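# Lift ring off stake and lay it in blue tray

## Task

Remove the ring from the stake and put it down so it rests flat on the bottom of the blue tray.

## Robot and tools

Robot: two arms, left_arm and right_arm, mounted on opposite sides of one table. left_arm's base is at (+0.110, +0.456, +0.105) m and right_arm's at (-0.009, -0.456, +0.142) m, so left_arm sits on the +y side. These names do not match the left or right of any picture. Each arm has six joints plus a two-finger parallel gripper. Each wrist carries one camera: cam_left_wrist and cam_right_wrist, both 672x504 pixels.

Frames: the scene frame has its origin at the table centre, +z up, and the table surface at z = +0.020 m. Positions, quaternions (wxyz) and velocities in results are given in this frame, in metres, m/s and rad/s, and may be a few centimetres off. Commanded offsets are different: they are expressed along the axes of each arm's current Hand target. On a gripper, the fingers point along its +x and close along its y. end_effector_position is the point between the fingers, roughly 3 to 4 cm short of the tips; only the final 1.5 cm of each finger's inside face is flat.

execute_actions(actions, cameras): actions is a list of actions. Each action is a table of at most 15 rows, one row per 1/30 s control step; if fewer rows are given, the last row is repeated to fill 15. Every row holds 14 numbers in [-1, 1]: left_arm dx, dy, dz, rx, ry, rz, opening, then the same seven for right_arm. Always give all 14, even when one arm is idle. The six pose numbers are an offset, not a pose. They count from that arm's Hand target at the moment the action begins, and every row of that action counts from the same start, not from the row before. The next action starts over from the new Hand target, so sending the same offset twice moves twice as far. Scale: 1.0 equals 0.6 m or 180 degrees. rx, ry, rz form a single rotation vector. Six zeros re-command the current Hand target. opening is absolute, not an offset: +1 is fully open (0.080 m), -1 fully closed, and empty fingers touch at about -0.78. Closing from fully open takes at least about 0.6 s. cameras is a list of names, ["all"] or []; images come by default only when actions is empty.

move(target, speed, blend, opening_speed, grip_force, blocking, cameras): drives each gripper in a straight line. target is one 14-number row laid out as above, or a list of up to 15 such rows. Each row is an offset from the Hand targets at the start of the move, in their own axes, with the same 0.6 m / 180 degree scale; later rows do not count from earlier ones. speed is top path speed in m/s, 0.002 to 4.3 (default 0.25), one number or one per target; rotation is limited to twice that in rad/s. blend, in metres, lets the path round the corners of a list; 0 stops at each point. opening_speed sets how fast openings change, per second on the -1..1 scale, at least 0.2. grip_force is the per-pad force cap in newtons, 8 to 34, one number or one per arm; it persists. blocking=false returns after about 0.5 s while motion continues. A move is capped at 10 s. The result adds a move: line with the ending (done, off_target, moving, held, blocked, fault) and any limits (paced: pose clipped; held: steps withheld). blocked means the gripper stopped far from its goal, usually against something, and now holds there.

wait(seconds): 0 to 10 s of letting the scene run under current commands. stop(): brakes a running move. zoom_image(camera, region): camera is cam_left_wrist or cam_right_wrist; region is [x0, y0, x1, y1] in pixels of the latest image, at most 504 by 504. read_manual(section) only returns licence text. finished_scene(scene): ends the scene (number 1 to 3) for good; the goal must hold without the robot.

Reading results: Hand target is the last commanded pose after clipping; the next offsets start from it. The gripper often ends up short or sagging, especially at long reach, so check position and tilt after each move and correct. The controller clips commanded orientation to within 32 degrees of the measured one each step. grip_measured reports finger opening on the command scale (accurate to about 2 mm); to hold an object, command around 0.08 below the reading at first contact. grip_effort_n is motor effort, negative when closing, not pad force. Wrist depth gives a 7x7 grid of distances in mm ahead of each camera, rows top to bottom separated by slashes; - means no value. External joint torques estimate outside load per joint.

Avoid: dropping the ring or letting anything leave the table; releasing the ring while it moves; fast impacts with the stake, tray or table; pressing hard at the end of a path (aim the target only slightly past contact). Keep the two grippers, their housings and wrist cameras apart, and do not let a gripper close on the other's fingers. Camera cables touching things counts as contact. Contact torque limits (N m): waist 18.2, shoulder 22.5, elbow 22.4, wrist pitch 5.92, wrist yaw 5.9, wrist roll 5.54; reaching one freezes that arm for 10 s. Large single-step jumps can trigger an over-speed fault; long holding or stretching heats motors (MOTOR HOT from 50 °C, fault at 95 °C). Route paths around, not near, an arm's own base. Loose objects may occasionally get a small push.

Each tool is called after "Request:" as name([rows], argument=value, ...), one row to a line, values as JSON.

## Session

Request:
execute_actions(actions=[])

Scene clock: 0.00 s.
left_arm: end_effector_position=(+0.2234, +0.2496, +0.1804) grip_measured=+1.000 grip_effort_n=n/a end_effector_quat_wxyz=(+0.350, +0.262, +0.221, -0.872) | right_arm: end_effector_position=(-0.1249, +0.0063, +0.4126) grip_measured=+1.000 grip_effort_n=n/a end_effector_quat_wxyz=(+0.686, -0.064, -0.055, +0.723)
Joint positions: left_arm=[1.003 1.714 0.91 -1.16 0.847 1.818 0.08] | right_arm=[0.343 1.6 0.981 0.601 0.282 -0.164 0.08]
Joint velocities: within noise
Joint torques (N m): no reading
External joint torques (N m): no reading
Heat: left arm: hottest wrist yaw 32 °C (+0.0 °C/min); right arm: hottest wrist pitch 30 °C (+0.0 °C/min).
Wrist depth (mm): cam_left_wrist=[320 337 371 375 - 498 1484 / 286 302 312 354 367 425 472 / 259 272 288 312 339 365 400 / 235 248 262 280 298 323 350 / 220 233 240 254 267 93 311 / - 93 220 232 246 87 - / - 191 203 213 223 231 -] | cam_right_wrist=[- 439 - - - - - / - - - - - - 395 / 2132 498 2001 - - 1510 444 / - 530 - - 2001 515 2132 / 1966 719 566 745 2236 505 - / - 81 569 588 603 97 75 / - - 487 505 527 540 78]
Hand target: left_arm +0.2233, +0.2496, +0.1804; -0.350, -0.261, -0.221, +0.872 | right_arm -0.1248, +0.0060, +0.4168; +0.686, -0.059, -0.057, +0.723
Tool commands: left_gripper/opening=+1.0 right_gripper/opening=+1.0
camera_calibration:
cam_left_wrist: T_world_to_cam=[[-0.675186, 0.703336, 0.222356, -0.0618957], [0.492725, 0.654354, -0.573623, -0.135387], [-0.548949, -0.277742, -0.788362, 0.413528], [0, 0, 0, 1]] pos_world=[0.251923, 0.246979, 0.262111]
cam_right_wrist: T_world_to_cam=[[0.985764, 0.0543539, 0.159104, 0.0690904], [0.168087, -0.340578, -0.92507, 0.438069], [0.00390608, 0.938644, -0.344866, 0.213349], [0, 0, 0, 1]] pos_world=[-0.142574, -0.0548174, 0.467828]

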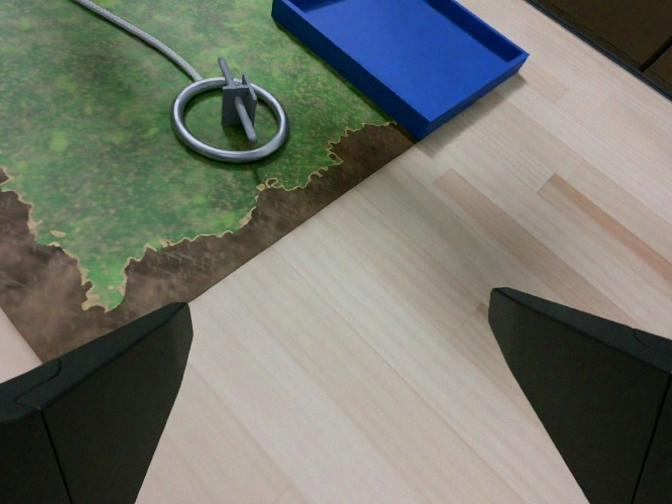

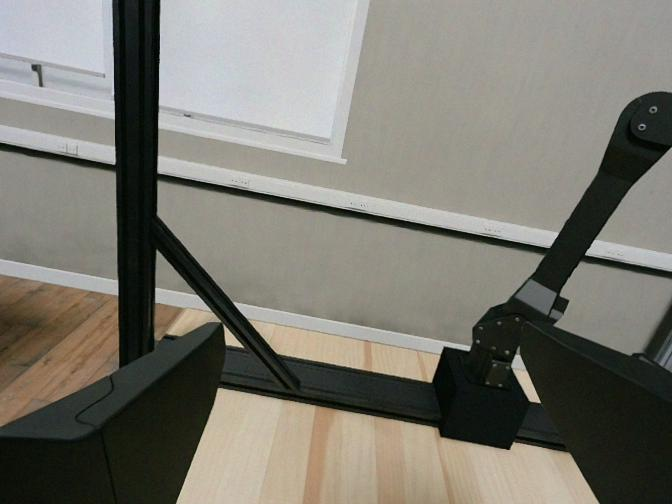

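Request:
move([
  [0,0,0,0,0,0,0,-0.3558,-0.5313,-0.4072,0,0.08,0.167,0],
  [0.2842,0.0277,0.2762,-0.0643,0.2725,0.1049,0,-0.3558,-0.5313,-0.4072,0,0.08,0.167,0],
], speed=0.35, blend=0.1, cameras=["all"])

Request:
zoom_image(camera="cam_right_wrist", region=[200, 120, 480, 400])

Scene clock: 40.60 s.
left_arm: end_effector_position=(+0.0799, +0.0622, +0.2010) grip_measured=+0.003 grip_effort_n=-15.6 end_effector_quat_wxyz=(+0.384, +0.593, +0.384, -0.594) | right_arm: end_effector_position=(+0.2389, -0.1921, +0.2304) grip_measured=+0.004 grip_effort_n=-16.5 end_effector_quat_wxyz=(+0.480, -0.158, +0.049, +0.862)
Joint positions: left_arm=[-0.075 2.058 1.727 -1.24 0.002 0.347 0.035] | right_arm=[-1.147 2.124 1.349 -1.159 -1.222 -2.027 0.035]
Joint torques (N m): left_arm=[0.03 -7.45 6.5 -0.02 -0.06 -0.1] | right_arm=[0.21 -9.51 4.68 -0.52 -0.59 -0.26]
External joint torques (N m): left_arm=[0.16 2.05 0.71 -0.35 -0.09 -0.1] | right_arm=[0.21 -1.4 0.43 -0.34 -0.03 -0.26]
Heat: left arm: hottest wrist yaw 33 °C (+1.5 °C/min); right arm: hottest wrist pitch 36 °C (+8.9 °C/min).
Wrist depth (mm): cam_left_wrist=[203 203 205 208 209 204 209 / 212 214 215 216 223 222 223 / 226 228 230 231 237 238 238 / 241 244 247 249 254 257 263 / 257 257 257 268 98 275 283 / - - 71 294 - - - / - - 305 317 - - -] | cam_right_wrist=[1562 - 250 268 240 554 - / 1629 695 771 347 646 588 1768 / 569 616 702 599 597 615 585 / 441 427 437 444 462 468 472 / 363 366 383 373 389 379 378 / 307 316 70 311 295 83 321 / - - - 270 266 75 -]
Hand target: left_arm +0.0801, +0.0600, +0.1997; +0.385, +0.594, +0.385, -0.592 | right_arm +0.2403, -0.1906, +0.2297; +0.478, -0.161, +0.046, +0.862
Off the commanded pose: left_arm 0.003 m, 0 deg | right_arm 0.002 m, 1 deg.
move: done; blend cut to 0 m at target 1
camera_calibration:
cam_left_wrist: T_world_to_cam=[[-0.898672, 0.433344, 0.0678306, 0.0341394], [0.434331, 0.857601, 0.27546, -0.108857], [0.0611975, 0.277009, -0.958916, 0.249946], [0, 0, 0, 1]] pos_world=[0.0626641, 0.00932468, 0.267347]
cam_right_wrist: T_world_to_cam=[[0.843788, 0.53341, 0.0591188, -0.100706], [0.368946, -0.496546, -0.785698, 0.0308232], [-0.389744, 0.684774, -0.615779, 0.442949], [0, 0, 0, 1]] pos_world=[0.246239, -0.234297, 0.30293]

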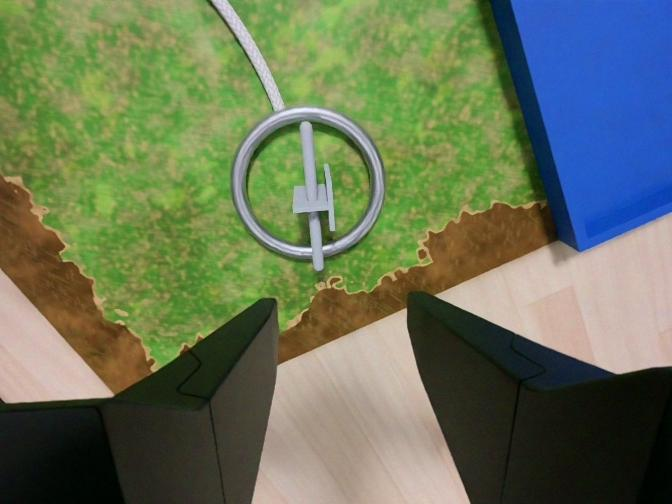

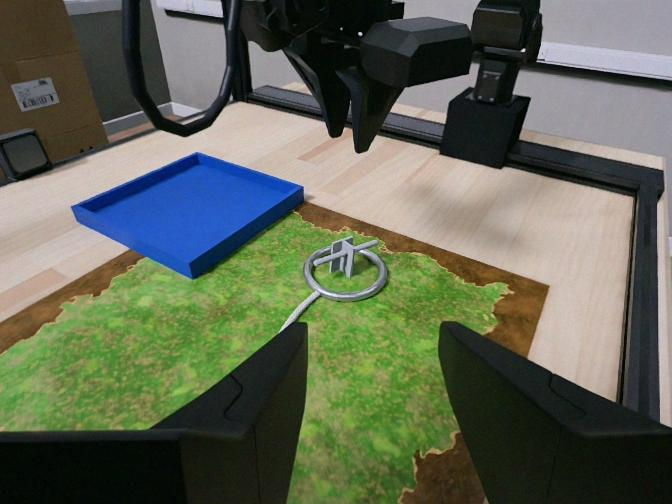

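Scaled by 1.800 from the camera's 672x504 image, which has a finer 960x720 frame.

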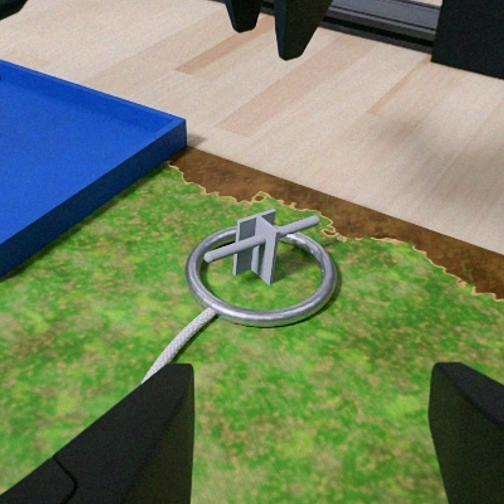

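Request:
move(target=[0.1028,0.0758,0.0027,-0.031,0,0,-0.4,0,0,0,0,0,0,0], speed=0.2, cameras=["cam_left_wrist"])

Scene clock: 68.67 s.
left_arm: end_effector_position=(+0.1208, +0.0385, +0.1433) grip_measured=-0.397 grip_effort_n=-16.0 end_effector_quat_wxyz=(+0.417, +0.571, +0.411, -0.576) | right_arm: end_effector_position=(+0.2389, -0.1921, +0.2304) grip_measured=+0.004 grip_effort_n=-16.5 end_effector_quat_wxyz=(+0.480, -0.158, +0.049, +0.862)
Joint positions: left_arm=[0.027 2.18 1.686 -1.065 0 0.347 0.017] | right_arm=[-1.147 2.124 1.349 -1.159 -1.222 -2.027 0.035]
Joint torques (N m): left_arm=[0.03 -8.25 4.55 0.4 -0.03 0.05] | right_arm=[0.21 -9.5 4.67 -0.52 -0.59 -0.26]
External joint torques (N m): left_arm=[0.03 1.94 -1.17 0.04 -0.04 0.05] | right_arm=[0.16 -1.3 0.38 -0.33 -0.02 -0.26]
Heat: left arm: hottest elbow 34 °C (+6.0 °C/min); right arm: hottest elbow 33 °C (+2.0 °C/min).
Wrist depth (mm): cam_left_wrist=[151 153 154 155 157 160 161 / 160 161 163 165 165 168 171 / 169 171 172 173 177 178 183 / 181 182 185 185 174 192 195 / 196 196 193 196 189 206 209 / - - - 213 - - - / - - - 236 72 - -] | cam_right_wrist=[1584 2534 191 186 246 592 1728 / - 3564 711 250 277 632 - / 569 585 - 334 247 582 591 / 445 422 412 421 463 466 475 / 362 367 357 371 390 379 372 / 310 316 70 312 296 83 320 / - - - 272 265 75 -]
Hand target: left_arm +0.1209, +0.0401, +0.1381; +0.413, +0.574, +0.414, -0.573 | right_arm +0.2403, -0.1906, +0.2297; +0.478, -0.161, +0.046, +0.862
Off the commanded pose: left_arm 0.006 m, 1 deg | right_arm 0.002 m, 1 deg.
move: done
camera_calibration:
cam_left_wrist: T_world_to_cam=[[-0.93816, 0.340408, 0.063079, 0.0942173], [0.344515, 0.899993, 0.26706, -0.0800519], [0.0341384, 0.272276, -0.961613, 0.202503], [0, 0, 0, 1]] pos_world=[0.109057, -0.0151629, 0.210165]
Images, in order (width x height): cam_left_wrist 672x504.

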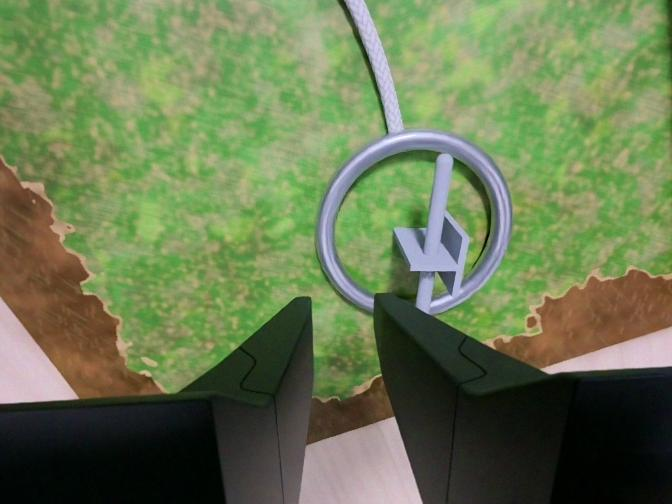

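Request:
move(target=[0.108,0,0,0.02,0,0,-0.4,0,0,0,0,0,0,0], speed=0.12, cameras=["cam_left_wrist"])

Scene clock: 88.80 s.
left_arm: end_effector_position=(+0.1209, +0.0367, +0.0793) grip_measured=-0.397 grip_effort_n=-15.6 end_effector_quat_wxyz=(+0.400, +0.583, +0.392, -0.588) | right_arm: end_effector_position=(+0.2389, -0.1921, +0.2304) grip_measured=+0.004 grip_effort_n=-16.5 end_effector_quat_wxyz=(+0.480, -0.158, +0.049, +0.862)
Joint positions: left_arm=[0.027 2.273 1.57 -0.854 0 0.407 0.017] | right_arm=[-1.147 2.124 1.349 -1.159 -1.222 -2.027 0.035]
Joint torques (N m): left_arm=[0.09 -8.4 3.85 0.41 -0.02 0.13] | right_arm=[0.19 -9.51 4.67 -0.53 -0.59 -0.26]
External joint torques (N m): left_arm=[0.01 1.95 -1.41 0.07 -0.03 0.13] | right_arm=[0.2 -1.41 0.39 -0.35 -0.03 -0.27]
Heat: left arm: hottest shoulder 36 °C (+8.0 °C/min); right arm: hottest shoulder 32 °C (+0.0 °C/min).
Wrist depth (mm): cam_left_wrist=[- 96 98 99 99 101 102 / 101 102 102 104 106 107 108 / - 108 110 110 105 106 114 / - 115 117 115 120 121 121 / 124 123 123 121 115 97 133 / - - - 135 - - - / - - - 149 71 - -] | cam_right_wrist=[1618 2281 - 226 224 588 1754 / 1689 2887 695 205 281 634 - / 565 613 648 288 570 573 586 / 442 412 430 371 285 470 465 / 364 364 382 371 389 379 383 / 307 317 70 310 294 83 322 / - - - 272 265 75 -]
Hand target: left_arm +0.1210, +0.0402, +0.0733; +0.395, +0.587, +0.395, -0.586 | right_arm +0.2403, -0.1906, +0.2297; +0.478, -0.161, +0.046, +0.862
Off the commanded pose: left_arm 0.007 m, 1 deg | right_arm 0.002 m, 1 deg.
move: done
camera_calibration:
cam_left_wrist: T_world_to_cam=[[-0.915848, 0.396852, 0.0610865, 0.0942091], [0.398248, 0.8784, 0.264219, -0.0668034], [0.0511973, 0.266312, -0.962526, 0.139607], [0, 0, 0, 1]] pos_world=[0.105738, -0.015886, 0.146271]
Images, in order (width x height): cam_left_wrist 672x504.

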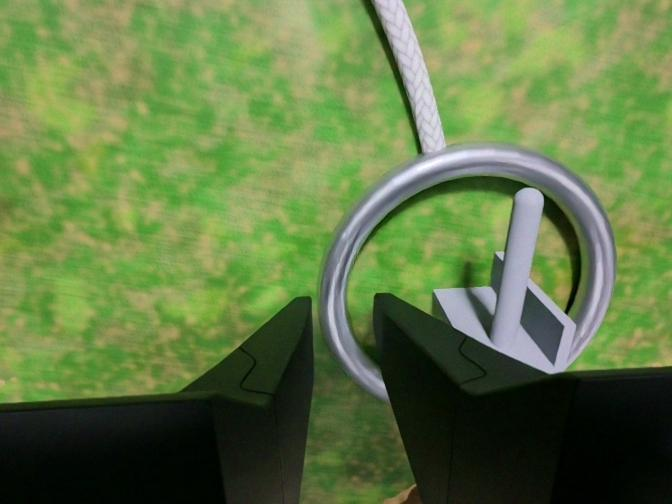

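Request:
move([
  [0.016,0,0,0,0,0,-0.4,0,0,0,0,0,0,0],
  [0.016,0,0,0,0,0,-0.75,0,0,0,0,0,0,0],
], speed=0.05, opening_speed=0.6, cameras=["all"])

Request:
zoom_image(camera="cam_right_wrist", region=[200, 120, 480, 400])

Scene clock: 97.57 s.
left_arm: end_effector_position=(+0.1216, +0.0355, +0.0709) grip_measured=-0.647 grip_effort_n=-83.5 end_effector_quat_wxyz=(+0.402, +0.583, +0.390, -0.589) | right_arm: end_effector_position=(+0.2389, -0.1921, +0.2304) grip_measured=+0.004 grip_effort_n=-16.5 end_effector_quat_wxyz=(+0.480, -0.158, +0.049, +0.862)
Joint positions: left_arm=[0.028 2.289 1.56 -0.823 -0.002 0.409 0.006] | right_arm=[-1.147 2.124 1.349 -1.159 -1.222 -2.027 0.035]
Joint torques (N m): left_arm=[0.03 -8.24 3.63 0.33 0.07 0.08] | right_arm=[0.21 -9.51 4.66 -0.52 -0.58 -0.26]
External joint torques (N m): left_arm=[-0.1 2.14 -1.62 -0.05 0.07 0.08] | right_arm=[0.17 -1.33 0.34 -0.34 -0.01 -0.27]
Heat: left arm: hottest shoulder 35 °C (+6.0 °C/min); right arm: hottest shoulder 32 °C (-1.0 °C/min).
Wrist depth (mm): cam_left_wrist=[- 90 91 91 92 93 94 / - 95 97 97 97 99 100 / - 100 102 103 101 97 105 / - 107 108 107 111 111 112 / 114 114 115 107 116 95 120 / - 120 - 113 - - - / - - - 137 - - -] | cam_right_wrist=[1520 - - 243 230 565 1618 / 1702 3404 706 212 275 615 - / 566 618 - 285 574 576 583 / 445 438 426 320 295 471 463 / 363 365 369 370 390 378 368 / 308 317 70 312 294 83 322 / - - - 271 265 75 -]
Hand target: left_arm +0.1212, +0.0402, +0.0638; +0.395, +0.587, +0.395, -0.586 | right_arm +0.2403, -0.1906, +0.2297; +0.478, -0.161, +0.046, +0.862
Off the commanded pose: left_arm 0.009 m, 1 deg | right_arm 0.002 m, 1 deg.
move: off_target (left_arm)
camera_calibration:
cam_left_wrist: T_world_to_cam=[[-0.915731, 0.397789, 0.0565784, 0.0962673], [0.398132, 0.87938, 0.261118, -0.0635509], [0.0541159, 0.261639, -0.963647, 0.131718], [0, 0, 0, 1]] pos_world=[0.106329, -0.0168713, 0.138077]
cam_right_wrist: T_world_to_cam=[[0.843788, 0.53341, 0.0591188, -0.100706], [0.368946, -0.496546, -0.785698, 0.0308232], [-0.389744, 0.684774, -0.615779, 0.442949], [0, 0, 0, 1]] pos_world=[0.246239, -0.234297, 0.30293]

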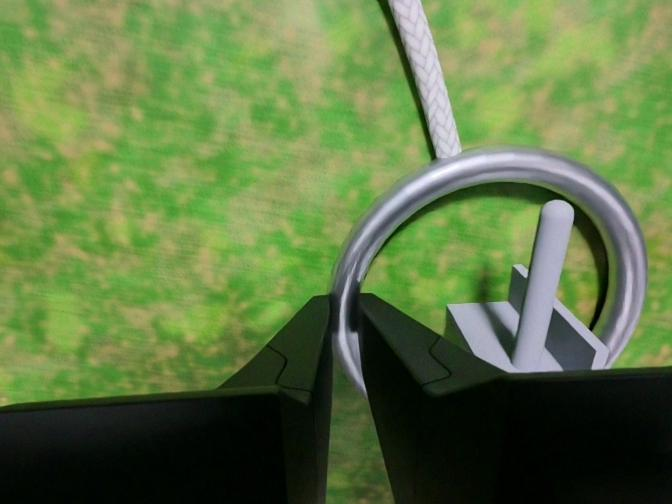

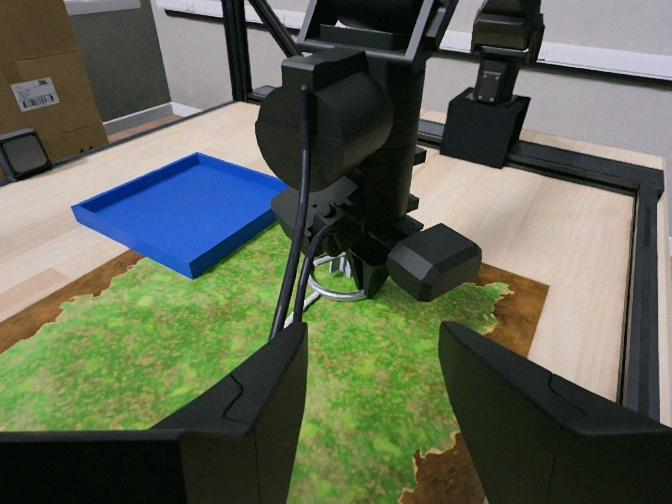

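Scaled by 1.800 from the camera's 672x504 image, which has a finer 960x720 frame.

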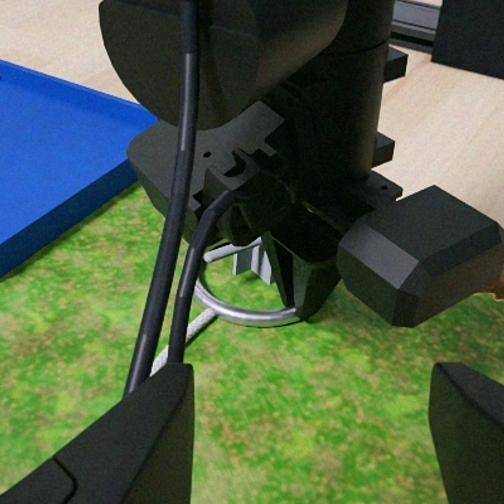

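Request:
move([
  [0,0,0,0,0,0,-0.75,-0.17,-0.095,0,0,0,0,0],
  [-0.02,0,0,0,0,0,-0.75,-0.17,-0.095,0,0,0,0,0],
  [-0.022,0.001,0.028,0,0,0,-0.75,-0.17,-0.095,0,0,0,0,0],
  [-0.0937,0.0005,-0.0043,0,-0.1667,0,-0.75,-0.17,-0.095,0,0,0,0,0],
], speed=[0.15,0.06,0.06,0.07], cameras=["all"])

Request:
zoom_image(camera="cam_right_wrist", region=[100, 120, 380, 400])

Scene clock: 121.87 s.
left_arm: end_effector_position=(+0.1217, +0.0402, +0.1191) grip_measured=-0.747 grip_effort_n=-16.0 end_effector_quat_wxyz=(+0.484, +0.416, +0.281, -0.717) | right_arm: end_effector_position=(+0.3364, -0.2428, +0.2674) grip_measured=+0.004 grip_effort_n=-16.5 end_effector_quat_wxyz=(+0.526, -0.193, +0.050, +0.827)
Joint positions: left_arm=[0.115 1.929 1.073 -0.251 0.238 0.44 0.001] | right_arm=[-1.352 2.3 1.825 -1.564 -1.141 -2.208 0.035]
Joint torques (N m): left_arm=[0.31 -8.64 3.86 1.26 0.31 0.13] | right_arm=[0.07 -11.31 5.22 -0.68 -0.53 0.21]
External joint torques (N m): left_arm=[0.32 -0.3 -1.72 0.2 0.16 0.13] | right_arm=[0.13 -1.68 0.53 -0.33 -0.01 0.2]
Heat: left arm: hottest shoulder 35 °C (+3.0 °C/min); right arm: hottest shoulder 35 °C (+3.0 °C/min).
Wrist depth (mm): cam_left_wrist=[179 180 181 184 186 187 172 / 175 176 178 179 182 183 179 / 171 172 173 175 176 178 180 / 167 168 169 170 171 174 176 / 162 164 166 95 168 169 171 / - 161 - - - - - / - - - - - - -] | cam_right_wrist=[- - - 372 1885 1983 2036 / 1782 758 413 395 1933 1917 - / 522 - 539 554 641 693 - / 448 460 469 484 501 1854 1949 / 377 388 404 402 418 1552 1606 / 330 339 70 343 327 83 1417 / - - - 299 292 75 -]
Hand target: left_arm +0.1223, +0.0424, +0.1199; -0.484, -0.416, -0.280, +0.718 | right_arm +0.3382, -0.2423, +0.2669; +0.478, -0.161, +0.045, +0.862
Off the commanded pose: left_arm 0.002 m, 0 deg | right_arm 0.002 m, 8 deg.
joint sent to its limit (right arm) — joint 4 (wrist pitch), lower limit. The joint targets are off in orientation, not in position.
move: off_target (right_arm)
camera_calibration:
cam_left_wrist: T_world_to_cam=[[-0.90397, 0.425277, 0.0444727, 0.0906751], [0.40421, 0.883821, -0.235528, -0.0221584], [-0.139471, -0.194934, -0.970849, 0.219728], [0, 0, 0, 1]] pos_world=[0.12157, 0.0238545, 0.204071]
cam_right_wrist: T_world_to_cam=[[0.890943, 0.440172, 0.111669, -0.210737], [0.368206, -0.556285, -0.744964, -0.026489], [-0.265793, 0.704838, -0.657691, 0.512856], [0, 0, 0, 1]] pos_world=[0.333821, -0.283455, 0.341101]

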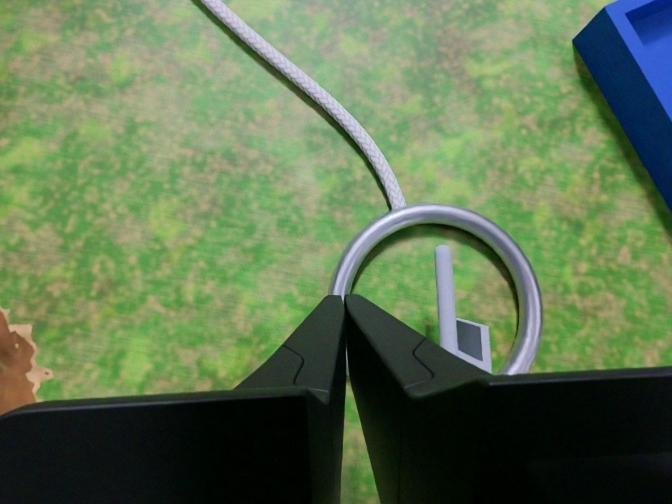

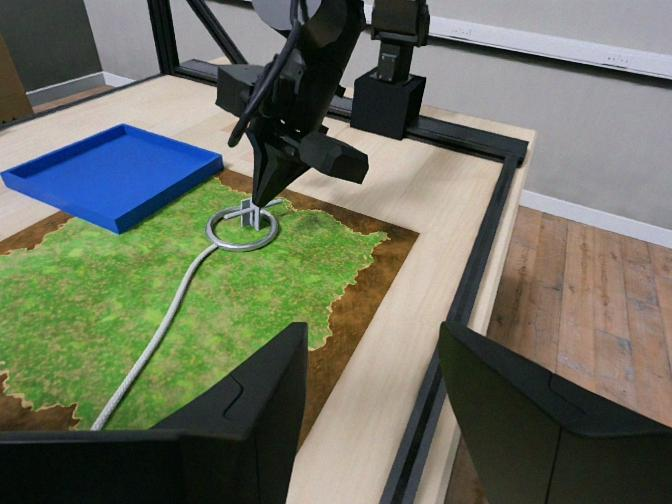

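Scaled by 1.800 from the camera's 672x504 image, which has a finer 960x720 frame.

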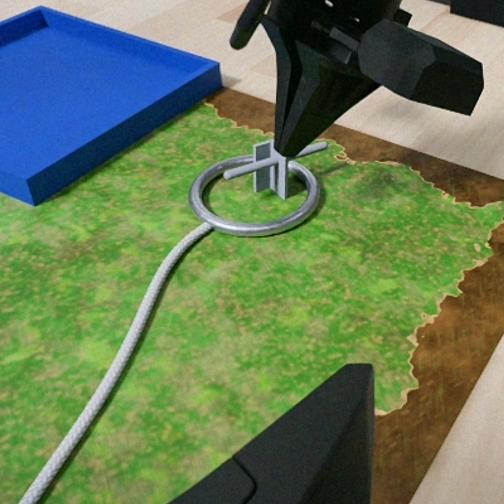

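Request:
move(target=[-0.0253,0.0008,0.0233,0,0.1667,0,-0.4,0,0,0,0,0,0,0], speed=0.15, cameras=["cam_left_wrist"])

Scene clock: 135.33 s.
left_arm: end_effector_position=(+0.1216, +0.0399, +0.1420) grip_measured=-0.403 grip_effort_n=12.8 end_effector_quat_wxyz=(+0.395, +0.586, +0.395, -0.587) | right_arm: end_effector_position=(+0.3364, -0.2428, +0.2674) grip_measured=+0.004 grip_effort_n=-16.5 end_effector_quat_wxyz=(+0.526, -0.193, +0.050, +0.827)
Joint positions: left_arm=[0.029 2.184 1.686 -1.071 0.002 0.414 0.017] | right_arm=[-1.352 2.3 1.825 -1.564 -1.141 -2.208 0.035]
Joint torques (N m): left_arm=[-0.16 -8.06 6.32 -0.01 -0.08 -0.11] | right_arm=[0.07 -11.31 5.22 -0.68 -0.54 0.21]
External joint torques (N m): left_arm=[-0.14 2.06 0.7 -0.34 -0.1 -0.11] | right_arm=[0 -1.7 0.52 -0.34 0 0.2]
Heat: left arm: hottest shoulder 37 °C (+3.0 °C/min); right arm: hottest shoulder 38 °C (+6.1 °C/min).
Wrist depth (mm): cam_left_wrist=[149 151 153 154 156 158 160 / 158 159 161 163 165 166 169 / 168 169 171 173 174 178 183 / 179 181 184 184 177 192 195 / 195 194 192 195 170 205 210 / - - - 212 - - - / - - - 237 71 - -] | cam_right_wrist=[2172 269 323 644 691 1810 1606 / 726 711 331 359 835 - - / 597 - 555 577 639 713 - / 451 454 471 482 490 2018 1966 / 377 383 407 405 422 1382 1606 / 332 336 70 343 329 83 1417 / - - - 297 290 75 -]
Hand target: left_arm +0.1210, +0.0380, +0.1400; +0.395, +0.587, +0.395, -0.586 | right_arm +0.3382, -0.2423, +0.2669; +0.478, -0.161, +0.045, +0.862
Off the commanded pose: left_arm 0.003 m, 0 deg | right_arm 0.002 m, 8 deg.
joint sent to its limit (right arm) — joint 4 (wrist pitch), lower limit. The joint targets are off in orientation, not in position.
move: off_target (right_arm)
camera_calibration:
cam_left_wrist: T_world_to_cam=[[-0.91407, 0.399946, 0.0672315, 0.0885946], [0.402336, 0.87341, 0.274373, -0.0881426], [0.0510138, 0.277846, -0.95927, 0.198195], [0, 0, 0, 1]] pos_world=[0.106334, -0.013516, 0.20835]
Images, in order (width x height): cam_left_wrist 672x504.

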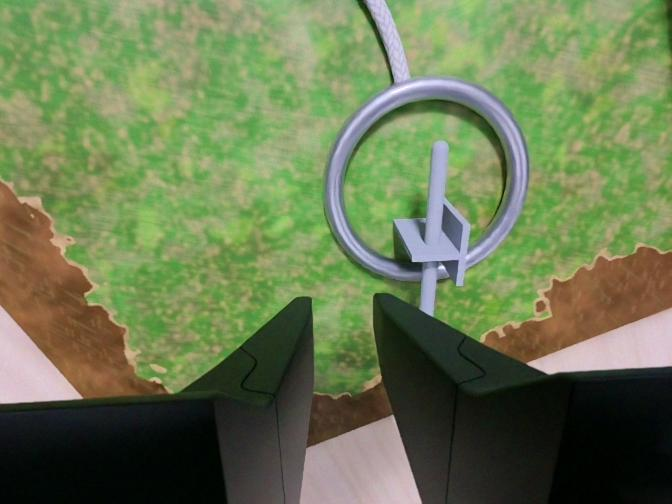

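Request:
move([
  [0,-0.0029,0.0344,0,0,0,-0.4,0,0,0,0,0,0,0],
  [0.116,-0.0029,0.0344,0,0,0,-0.4,0,0,0,0,0,0,0],
], speed=0.12, blend=0.01, cameras=["cam_left_wrist"])

Scene clock: 149.87 s.
left_arm: end_effector_position=(+0.1113, +0.0164, +0.0765) grip_measured=-0.403 grip_effort_n=12.3 end_effector_quat_wxyz=(+0.398, +0.584, +0.390, -0.590) | right_arm: end_effector_position=(+0.3364, -0.2428, +0.2674) grip_measured=+0.004 grip_effort_n=-16.5 end_effector_quat_wxyz=(+0.526, -0.193, +0.050, +0.827)
Joint positions: left_arm=[0.004 2.351 1.697 -0.903 0 0.391 0.017] | right_arm=[-1.352 2.3 1.825 -1.564 -1.141 -2.208 0.035]
Joint torques (N m): left_arm=[0.13 -8.97 4 0.41 -0.03 -0.11] | right_arm=[0.06 -11.31 5.21 -0.68 -0.53 0.21]
External joint torques (N m): left_arm=[-0.01 1.91 -1.38 0.05 -0.04 -0.11] | right_arm=[0.12 -1.84 0.58 -0.35 -0.02 0.2]
Heat: left arm: hottest shoulder 36 °C (+0.0 °C/min); right arm: hottest shoulder 39 °C (+7.0 °C/min).
Wrist depth (mm): cam_left_wrist=[- 93 95 95 95 97 98 / - 98 100 101 101 103 105 / - 104 106 107 105 106 111 / - 111 113 112 116 117 118 / 118 119 119 115 121 127 127 / - - - 130 - - - / - - - 144 71 - -] | cam_right_wrist=[2851 284 320 - 681 1839 1500 / 745 - 360 781 763 1854 - / 563 356 371 602 648 704 - / 448 461 454 478 501 1917 2001 / 376 373 408 401 417 1552 1562 / 330 339 70 341 327 83 1408 / - - - 299 284 75 -]
Hand target: left_arm +0.1117, +0.0197, +0.0703; +0.395, +0.587, +0.395, -0.586 | right_arm +0.3382, -0.2423, +0.2669; +0.478, -0.161, +0.045, +0.862
Off the commanded pose: left_arm 0.007 m, 1 deg | right_arm 0.002 m, 8 deg.
joint sent to its limit (right arm) — joint 4 (wrist pitch), lower limit. The joint targets are off in orientation, not in position.
move: off_target (right_arm)
camera_calibration:
cam_left_wrist: T_world_to_cam=[[-0.91308, 0.403105, 0.0615824, 0.0933369], [0.404339, 0.875404, 0.26491, -0.0451206], [0.0528771, 0.266784, -0.962305, 0.142642], [0, 0, 0, 1]] pos_world=[0.0959255, -0.0361804, 0.14347]
Images, in order (width x height): cam_left_wrist 672x504.

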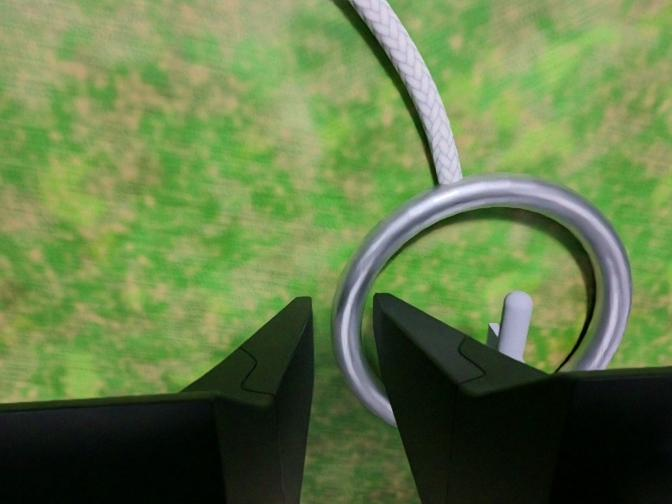

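Request:
move([
  [0.019,-0.0025,0,0,0,0,-0.4,0,0,0,0,0,0,0],
], speed=0.05, cameras=["cam_left_wrist"])

Scene clock: 155.83 s.
left_arm: end_effector_position=(+0.1106, +0.0158, +0.0669) grip_measured=-0.403 grip_effort_n=12.3 end_effector_quat_wxyz=(+0.400, +0.583, +0.390, -0.590) | right_arm: end_effector_position=(+0.3364, -0.2428, +0.2674) grip_measured=+0.004 grip_effort_n=-16.5 end_effector_quat_wxyz=(+0.526, -0.193, +0.050, +0.827)
Joint positions: left_arm=[0.003 2.366 1.681 -0.869 0.001 0.388 0.017] | right_arm=[-1.352 2.3 1.825 -1.564 -1.141 -2.208 0.035]
Joint torques (N m): left_arm=[-0.06 -8.63 3.71 0.51 -0.04 -0.12] | right_arm=[0.06 -11.31 5.22 -0.68 -0.53 0.21]
External joint torques (N m): left_arm=[-0.01 2.23 -1.59 0.15 -0.05 -0.12] | right_arm=[0.12 -1.78 0.57 -0.34 -0.01 0.2]
Heat: left arm: hottest shoulder 35 °C (+0.0 °C/min); right arm: hottest shoulder 40 °C (+8.0 °C/min).
Wrist depth (mm): cam_left_wrist=[- 85 86 87 87 88 90 / - 90 91 92 92 94 95 / - 95 96 97 97 98 101 / 101 100 103 103 106 107 106 / 108 109 108 104 110 112 114 / - - - 111 - - - / - - - 131 71 - -] | cam_right_wrist=[2962 307 300 - 683 1741 2036 / 726 283 336 745 803 - - / 543 349 380 616 639 697 - / 449 457 455 472 503 1839 2001 / 380 373 404 406 420 1584 1606 / 332 337 70 340 327 83 1408 / - - - 298 - 75 -]
Hand target: left_arm +0.1103, +0.0201, +0.0591; +0.395, +0.587, +0.395, -0.586 | right_arm +0.3382, -0.2423, +0.2669; +0.478, -0.161, +0.045, +0.862
Off the commanded pose: left_arm 0.009 m, 1 deg | right_arm 0.002 m, 8 deg.
joint sent to its limit (right arm) — joint 4 (wrist pitch), lower limit. The joint targets are off in orientation, not in position.
move: off_target (left_arm, right_arm)
camera_calibration:
cam_left_wrist: T_world_to_cam=[[-0.913675, 0.401976, 0.060111, 0.0936029], [0.403098, 0.877244, 0.260684, -0.041373], [0.0520565, 0.262411, -0.963551, 0.133901], [0, 0, 0, 1]] pos_world=[0.0952296, -0.0364689, 0.134179]
Images, in order (width x height): cam_left_wrist 672x504.

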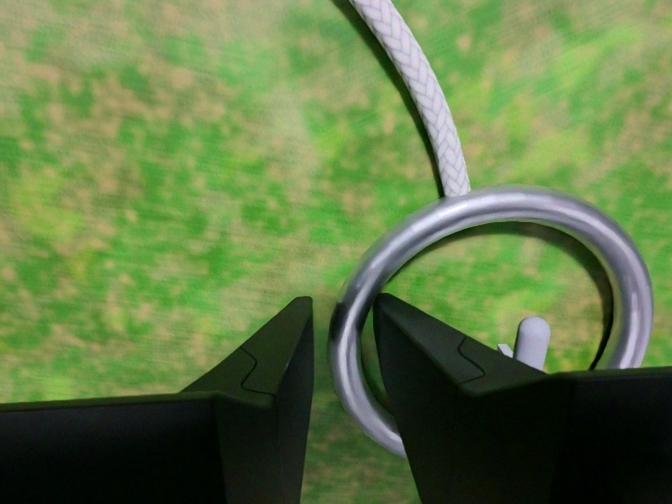

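Request:
move([
  [0.002,0,0,0,0,0,-0.9,0,0,0,0,0,0,0],
  [-0.0248,0.0033,0,0,0,0,-0.9,0,0,0,0,0,0,0],
], speed=0.04, opening_speed=0.6, cameras=["cam_left_wrist","cam_right_wrist"])

Request:
zoom_image(camera="cam_right_wrist", region=[150, 140, 350, 300])

Scene clock: 169.20 s.
left_arm: end_effector_position=(+0.1114, +0.0231, +0.0674) grip_measured=-0.615 grip_effort_n=-83.5 end_effector_quat_wxyz=(+0.390, +0.591, +0.398, -0.583) | right_arm: end_effector_position=(+0.3364, -0.2428, +0.2674) grip_measured=+0.004 grip_effort_n=-16.5 end_effector_quat_wxyz=(+0.526, -0.193, +0.050, +0.827)
Joint positions: left_arm=[0.003 2.366 1.684 -0.905 -0.004 0.389 0.007] | right_arm=[-1.352 2.3 1.825 -1.564 -1.141 -2.208 0.035]
Joint torques (N m): left_arm=[0.3 -11.04 5.77 -0.22 0.13 -0.01] | right_arm=[0.07 -11.3 5.24 -0.68 -0.54 0.2]
External joint torques (N m): left_arm=[0.3 -0.16 0.51 -0.51 0.12 -0.01] | right_arm=[0.07 -1.77 0.59 -0.35 -0.02 0.19]
Heat: left arm: hottest shoulder 38 °C (+4.1 °C/min); right arm: hottest shoulder 41 °C (+9.1 °C/min).
Wrist depth (mm): cam_left_wrist=[- 83 84 85 87 88 89 / - 89 89 91 92 94 95 / - 95 96 97 93 92 101 / 101 100 103 104 106 108 107 / 108 109 110 103 113 114 115 / - 115 - 107 - - - / - - - 132 - - -] | cam_right_wrist=[- 305 302 2132 695 1641 1573 / 731 284 337 740 809 - - / 523 370 384 618 639 679 - / 448 446 457 471 502 1702 1966 / 378 380 403 404 416 1531 1606 / 332 337 70 340 329 83 1443 / - - - 298 285 75 -]
Hand target: left_arm +0.1122, +0.0195, +0.0739; +0.395, +0.587, +0.395, -0.586 | right_arm +0.3382, -0.2423, +0.2669; +0.478, -0.161, +0.045, +0.862
Off the commanded pose: left_arm 0.008 m, 1 deg | right_arm 0.002 m, 8 deg.
joint sent to its limit (right arm) — joint 4 (wrist pitch), lower limit. The joint targets are off in orientation, not in position.
move: off_target (right_arm)
camera_calibration:
cam_left_wrist: T_world_to_cam=[[-0.913655, 0.400458, 0.0697664, 0.0908773], [0.402528, 0.867422, 0.292491, -0.0501193], [0.0566134, 0.295319, -0.95372, 0.130529], [0, 0, 0, 1]] pos_world=[0.0958153, -0.0314657, 0.132808]
cam_right_wrist: T_world_to_cam=[[0.890943, 0.440172, 0.111669, -0.210737], [0.368206, -0.556285, -0.744964, -0.026489], [-0.265793, 0.704838, -0.657691, 0.512856], [0, 0, 0, 1]] pos_world=[0.333821, -0.283455, 0.341101]

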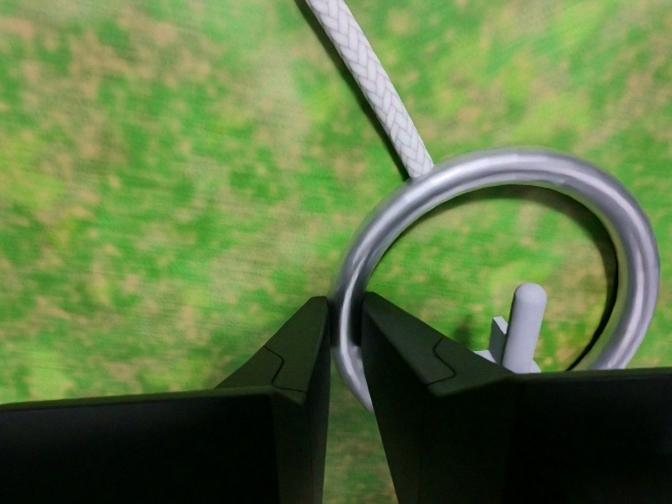

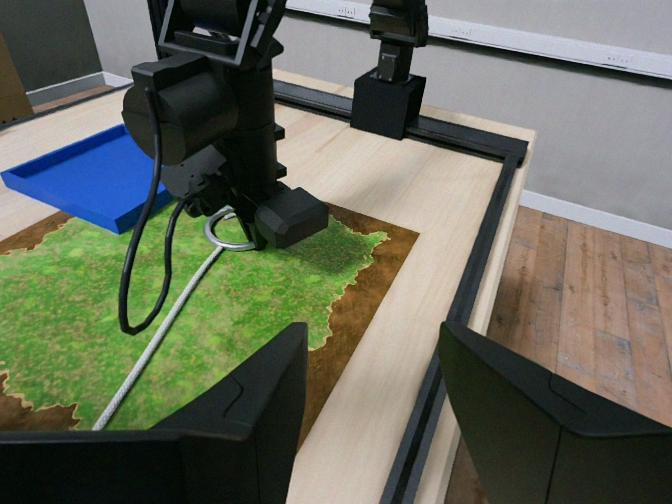

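Scaled by 2.520 from the camera's 672x504 image, which has a finer 960x720 frame.

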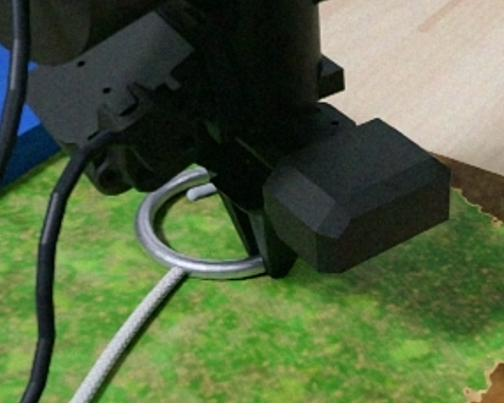

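Request:
move([
  [-0.0118,0.0027,-0.0131,0,0,0,-0.9,0,0,0,0,0,0,0],
  [-0.0652,0.0017,-0.0427,0,-0.1667,0,-0.9,0,0,0,0,0,0,0],
], speed=0.06, cameras=["cam_left_wrist","cam_right_wrist"])

Request:
zoom_image(camera="cam_right_wrist", region=[150, 140, 350, 300])

Scene clock: 186.67 s.
left_arm: end_effector_position=(+0.1243, +0.0465, +0.1036) grip_measured=-0.615 grip_effort_n=-83.5 end_effector_quat_wxyz=(+0.480, +0.425, +0.290, -0.710) | right_arm: end_effector_position=(+0.3364, -0.2428, +0.2674) grip_measured=+0.004 grip_effort_n=-16.5 end_effector_quat_wxyz=(+0.526, -0.193, +0.050, +0.827)
Joint positions: left_arm=[0.119 1.956 1.051 -0.23 0.229 0.445 0.007] | right_arm=[-1.352 2.3 1.825 -1.564 -1.141 -2.208 0.035]
Joint torques (N m): left_arm=[0.06 -9.97 4.68 1.73 0.73 0] | right_arm=[0.06 -11.3 5.22 -0.68 -0.53 0.21]
External joint torques (N m): left_arm=[0.1 -1.79 -0.55 0.75 0.58 0] | right_arm=[0.12 -1.74 0.54 -0.35 -0.01 0.2]
Heat: left arm: hottest shoulder 43 °C (+7.0 °C/min); right arm: hottest shoulder 41 °C (+5.0 °C/min).
Wrist depth (mm): cam_left_wrist=[156 157 159 162 163 166 166 / 154 155 157 158 161 162 164 / 152 152 154 156 91 158 161 / 149 150 151 152 154 157 157 / 146 147 149 103 137 153 154 / - 145 - 110 - - - / - - - 144 - - -] | cam_right_wrist=[2055 - 778 375 677 - - / 729 773 693 413 711 - - / 534 - 518 446 632 724 - / 447 456 474 489 502 1810 1983 / 379 387 408 402 419 1573 1552 / 336 339 70 341 330 83 1417 / - - - 298 285 75 -]
Hand target: left_arm +0.1227, +0.0427, +0.1130; -0.484, -0.415, -0.280, +0.718 | right_arm +0.3382, -0.2423, +0.2669; +0.478, -0.161, +0.045, +0.862
Off the commanded pose: left_arm 0.010 m, 2 deg | right_arm 0.002 m, 8 deg.
joint sent to its limit (right arm) — joint 4 (wrist pitch), lower limit. The joint targets are off in orientation, not in position.
move: off_target (left_arm, right_arm)
camera_calibration:
cam_left_wrist: T_world_to_cam=[[-0.906104, 0.420058, 0.0502691, 0.090836], [0.401999, 0.891926, -0.20704, -0.0354808], [-0.131805, -0.167391, -0.97704, 0.204667], [0, 0, 0, 1]] pos_world=[0.123546, 0.0277493, 0.188056]
cam_right_wrist: T_world_to_cam=[[0.890943, 0.440172, 0.111669, -0.210737], [0.368206, -0.556285, -0.744964, -0.026489], [-0.265793, 0.704838, -0.657691, 0.512856], [0, 0, 0, 1]] pos_world=[0.333821, -0.283455, 0.341101]

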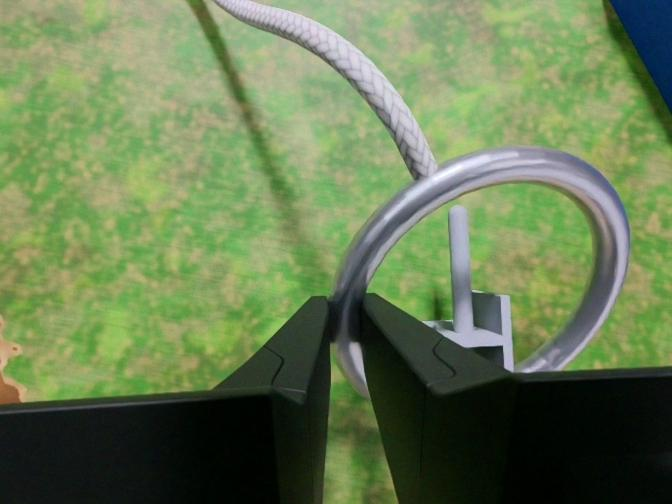

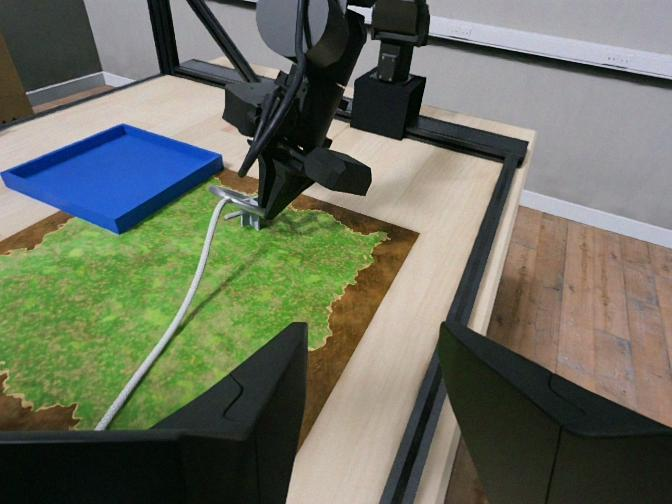

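Scaled by 2.520 from the camera's 672x504 image, which has a finer 960x720 frame.

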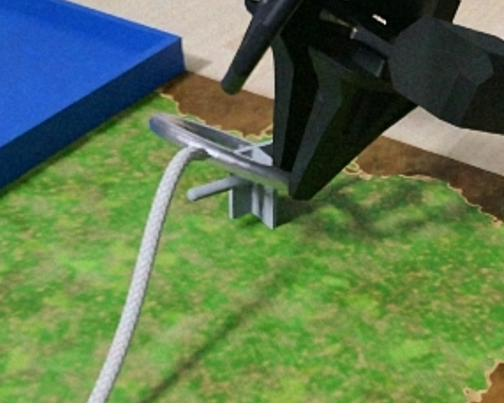

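Request:
zoom_image(camera="cam_left_wrist", region=[310, 120, 660, 400])

Request:
zoom_image(camera="cam_right_wrist", region=[190, 160, 300, 250])

Scaled by 1.440 from the camera's 672x504 image, which has a finer 960x720 frame.

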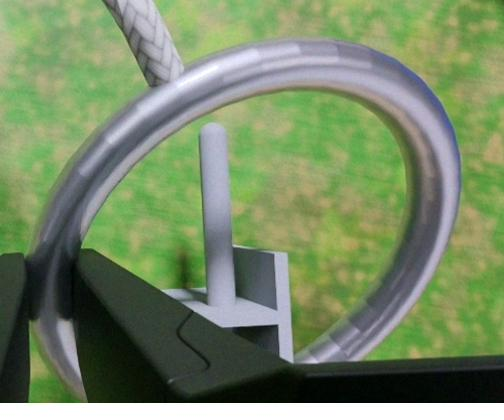

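Scaled by 4.582 from the camera's 672x504 image, which has a finer 960x720 frame.

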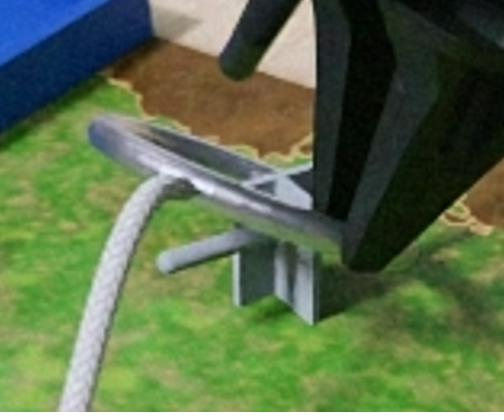

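Request:
move(target=[-0.0125,0,-0.0217,0,0,0,-0.9,0,0,0,0,0,0,0], speed=0.04, cameras=["cam_left_wrist","cam_right_wrist"])

Request:
zoom_image(camera="cam_right_wrist", region=[190, 160, 300, 250])

Scene clock: 213.00 s.
left_arm: end_effector_position=(+0.1283, +0.0553, +0.1096) grip_measured=-0.616 grip_effort_n=-83.5 end_effector_quat_wxyz=(+0.483, +0.419, +0.283, -0.715) | right_arm: end_effector_position=(+0.3364, -0.2428, +0.2674) grip_measured=+0.004 grip_effort_n=-16.0 end_effector_quat_wxyz=(+0.526, -0.193, +0.050, +0.827)
Joint positions: left_arm=[0.138 1.909 1.002 -0.21 0.245 0.462 0.007] | right_arm=[-1.352 2.3 1.825 -1.564 -1.141 -2.208 0.035]
Joint torques (N m): left_arm=[0.35 -8.93 3.86 1.13 0.5 0.12] | right_arm=[0.06 -11.31 5.22 -0.68 -0.53 0.21]
External joint torques (N m): left_arm=[0.36 -1.01 -1.44 0.11 0.34 0.12] | right_arm=[0.13 -1.75 0.55 -0.35 -0.01 0.2]
Heat: left arm: hottest shoulder 44 °C (+9.0 °C/min); right arm: hottest shoulder 42 °C (+2.0 °C/min).
Wrist depth (mm): cam_left_wrist=[168 170 169 173 174 176 173 / 164 165 167 167 171 173 174 / 160 161 163 165 89 166 170 / 157 158 160 159 161 164 165 / 154 154 157 103 134 139 162 / - 153 - 113 - - - / - - - 150 - - -] | cam_right_wrist=[2479 935 - 383 679 1653 1901 / 738 773 685 414 745 2018 - / 533 - 526 451 635 706 - / 450 459 477 485 506 1885 1933 / 376 383 402 404 416 1573 1677 / 334 337 70 342 329 81 1443 / - - - 299 285 75 -]
Hand target: left_arm +0.1284, +0.0567, +0.1131; -0.484, -0.415, -0.280, +0.718 | right_arm +0.3382, -0.2423, +0.2669; +0.478, -0.161, +0.045, +0.862
Off the commanded pose: left_arm 0.004 m, 1 deg | right_arm 0.002 m, 8 deg.
joint sent to its limit (right arm) — joint 4 (wrist pitch), lower limit. The joint targets are off in orientation, not in position.
move: off_target (right_arm)
camera_calibration:
cam_left_wrist: T_world_to_cam=[[-0.904709, 0.423671, 0.0447721, 0.090688], [0.403528, 0.885881, -0.228867, -0.0411338], [-0.136627, -0.188991, -0.972428, 0.213838], [0, 0, 0, 1]] pos_world=[0.127861, 0.0384311, 0.194467]
cam_right_wrist: T_world_to_cam=[[0.890943, 0.440172, 0.111669, -0.210737], [0.368206, -0.556285, -0.744964, -0.026489], [-0.265793, 0.704838, -0.657691, 0.512856], [0, 0, 0, 1]] pos_world=[0.333821, -0.283455, 0.341101]

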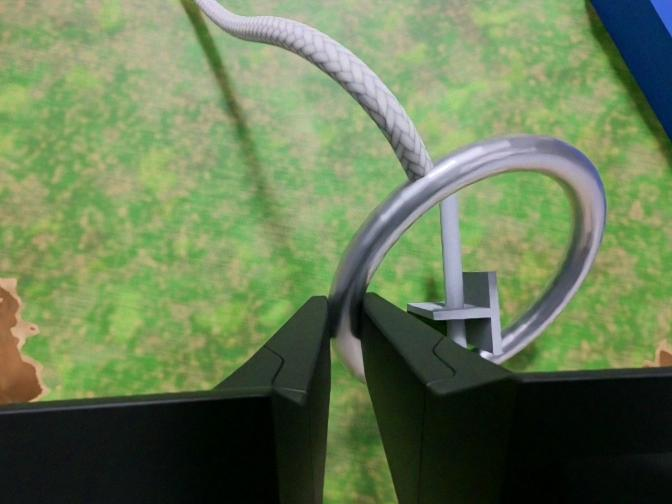

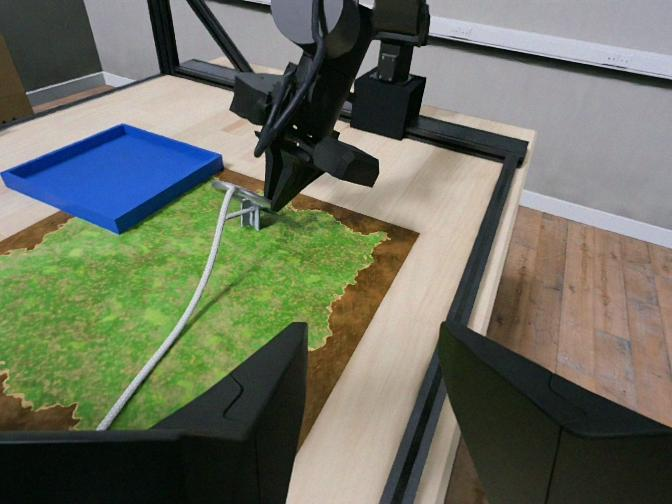

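Scaled by 4.582 from the camera's 672x504 image, which has a finer 960x720 frame.

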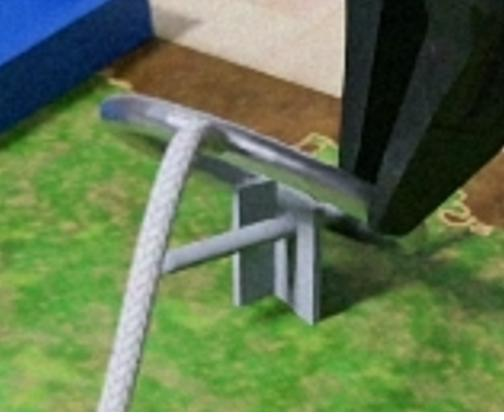

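Request:
move([
  [0.0174,0,-0.01,0,0,0,-0.9,0,0,0,0,0,0,0],
  [0.001,0,-0.053,0,0,0,-0.9,0,0,0,0,0,0,0],
], speed=0.05, cameras=["cam_left_wrist","cam_right_wrist"])

Request:
zoom_image(camera="cam_right_wrist", region=[190, 140, 320, 250])

Scene clock: 230.07 s.
left_arm: end_effector_position=(+0.1382, +0.0800, +0.0954) grip_measured=-0.616 grip_effort_n=-83.5 end_effector_quat_wxyz=(+0.484, +0.417, +0.282, -0.716) | right_arm: end_effector_position=(+0.3364, -0.2428, +0.2674) grip_measured=+0.004 grip_effort_n=-16.5 end_effector_quat_wxyz=(+0.526, -0.193, +0.050, +0.827)
Joint positions: left_arm=[0.182 1.876 0.879 -0.126 0.267 0.502 0.007] | right_arm=[-1.352 2.3 1.825 -1.564 -1.141 -2.208 0.035]
Joint torques (N m): left_arm=[0.35 -7.82 3.43 1.22 0.37 0.16] | right_arm=[0.06 -11.31 5.22 -0.68 -0.53 0.21]
External joint torques (N m): left_arm=[0.31 -0.39 -1.68 0.17 0.21 0.16] | right_arm=[0 -1.82 0.57 -0.35 -0.01 0.2]
Heat: left arm: hottest shoulder 40 °C (+1.0 °C/min); right arm: hottest shoulder 42 °C (+1.0 °C/min).
Wrist depth (mm): cam_left_wrist=[155 156 157 160 162 163 165 / 152 153 155 155 158 159 161 / 149 149 151 152 89 116 157 / 145 145 147 147 149 150 153 / 141 142 144 103 123 147 150 / - 140 - 113 - - - / - - - 138 - - -] | cam_right_wrist=[- 2563 - 336 681 - 1584 / 738 753 733 419 - - 1854 / 513 556 591 465 634 713 - / 449 456 473 487 495 1933 2001 / 381 385 404 403 422 1606 1606 / 332 339 70 339 330 83 1408 / - - - 299 285 75 -]
Hand target: left_arm +0.1386, +0.0820, +0.0967; -0.484, -0.416, -0.280, +0.718 | right_arm +0.3382, -0.2423, +0.2669; +0.478, -0.161, +0.045, +0.862
Off the commanded pose: left_arm 0.002 m, 0 deg | right_arm 0.002 m, 8 deg.
joint sent to its limit (right arm) — joint 4 (wrist pitch), lower limit. The joint targets are off in orientation, not in position.
move: off_target (right_arm)
camera_calibration:
cam_left_wrist: T_world_to_cam=[[-0.904232, 0.424631, 0.0453099, 0.0896907], [0.403637, 0.884493, -0.233984, -0.0697342], [-0.139433, -0.193287, -0.971184, 0.206707], [0, 0, 0, 1]] pos_world=[0.13807, 0.0635478, 0.18037]
cam_right_wrist: T_world_to_cam=[[0.890943, 0.440172, 0.111669, -0.210737], [0.368206, -0.556285, -0.744964, -0.026489], [-0.265793, 0.704838, -0.657691, 0.512856], [0, 0, 0, 1]] pos_world=[0.333821, -0.283455, 0.341101]

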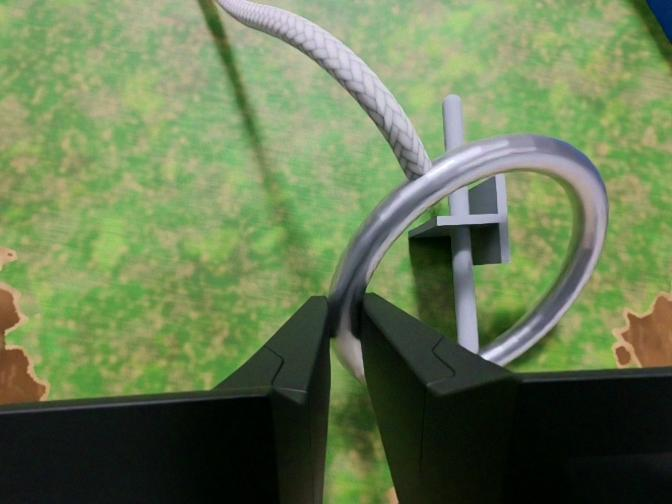

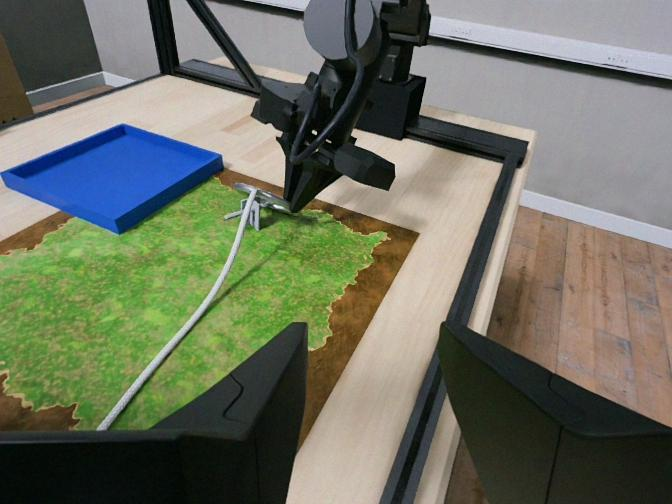

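Scaled by 3.877 from the camera's 672x504 image, which has a finer 960x720 frame.

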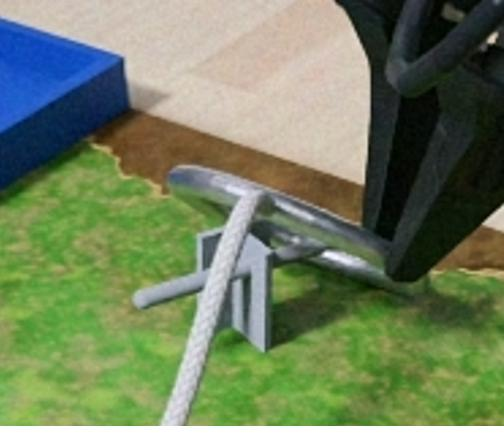

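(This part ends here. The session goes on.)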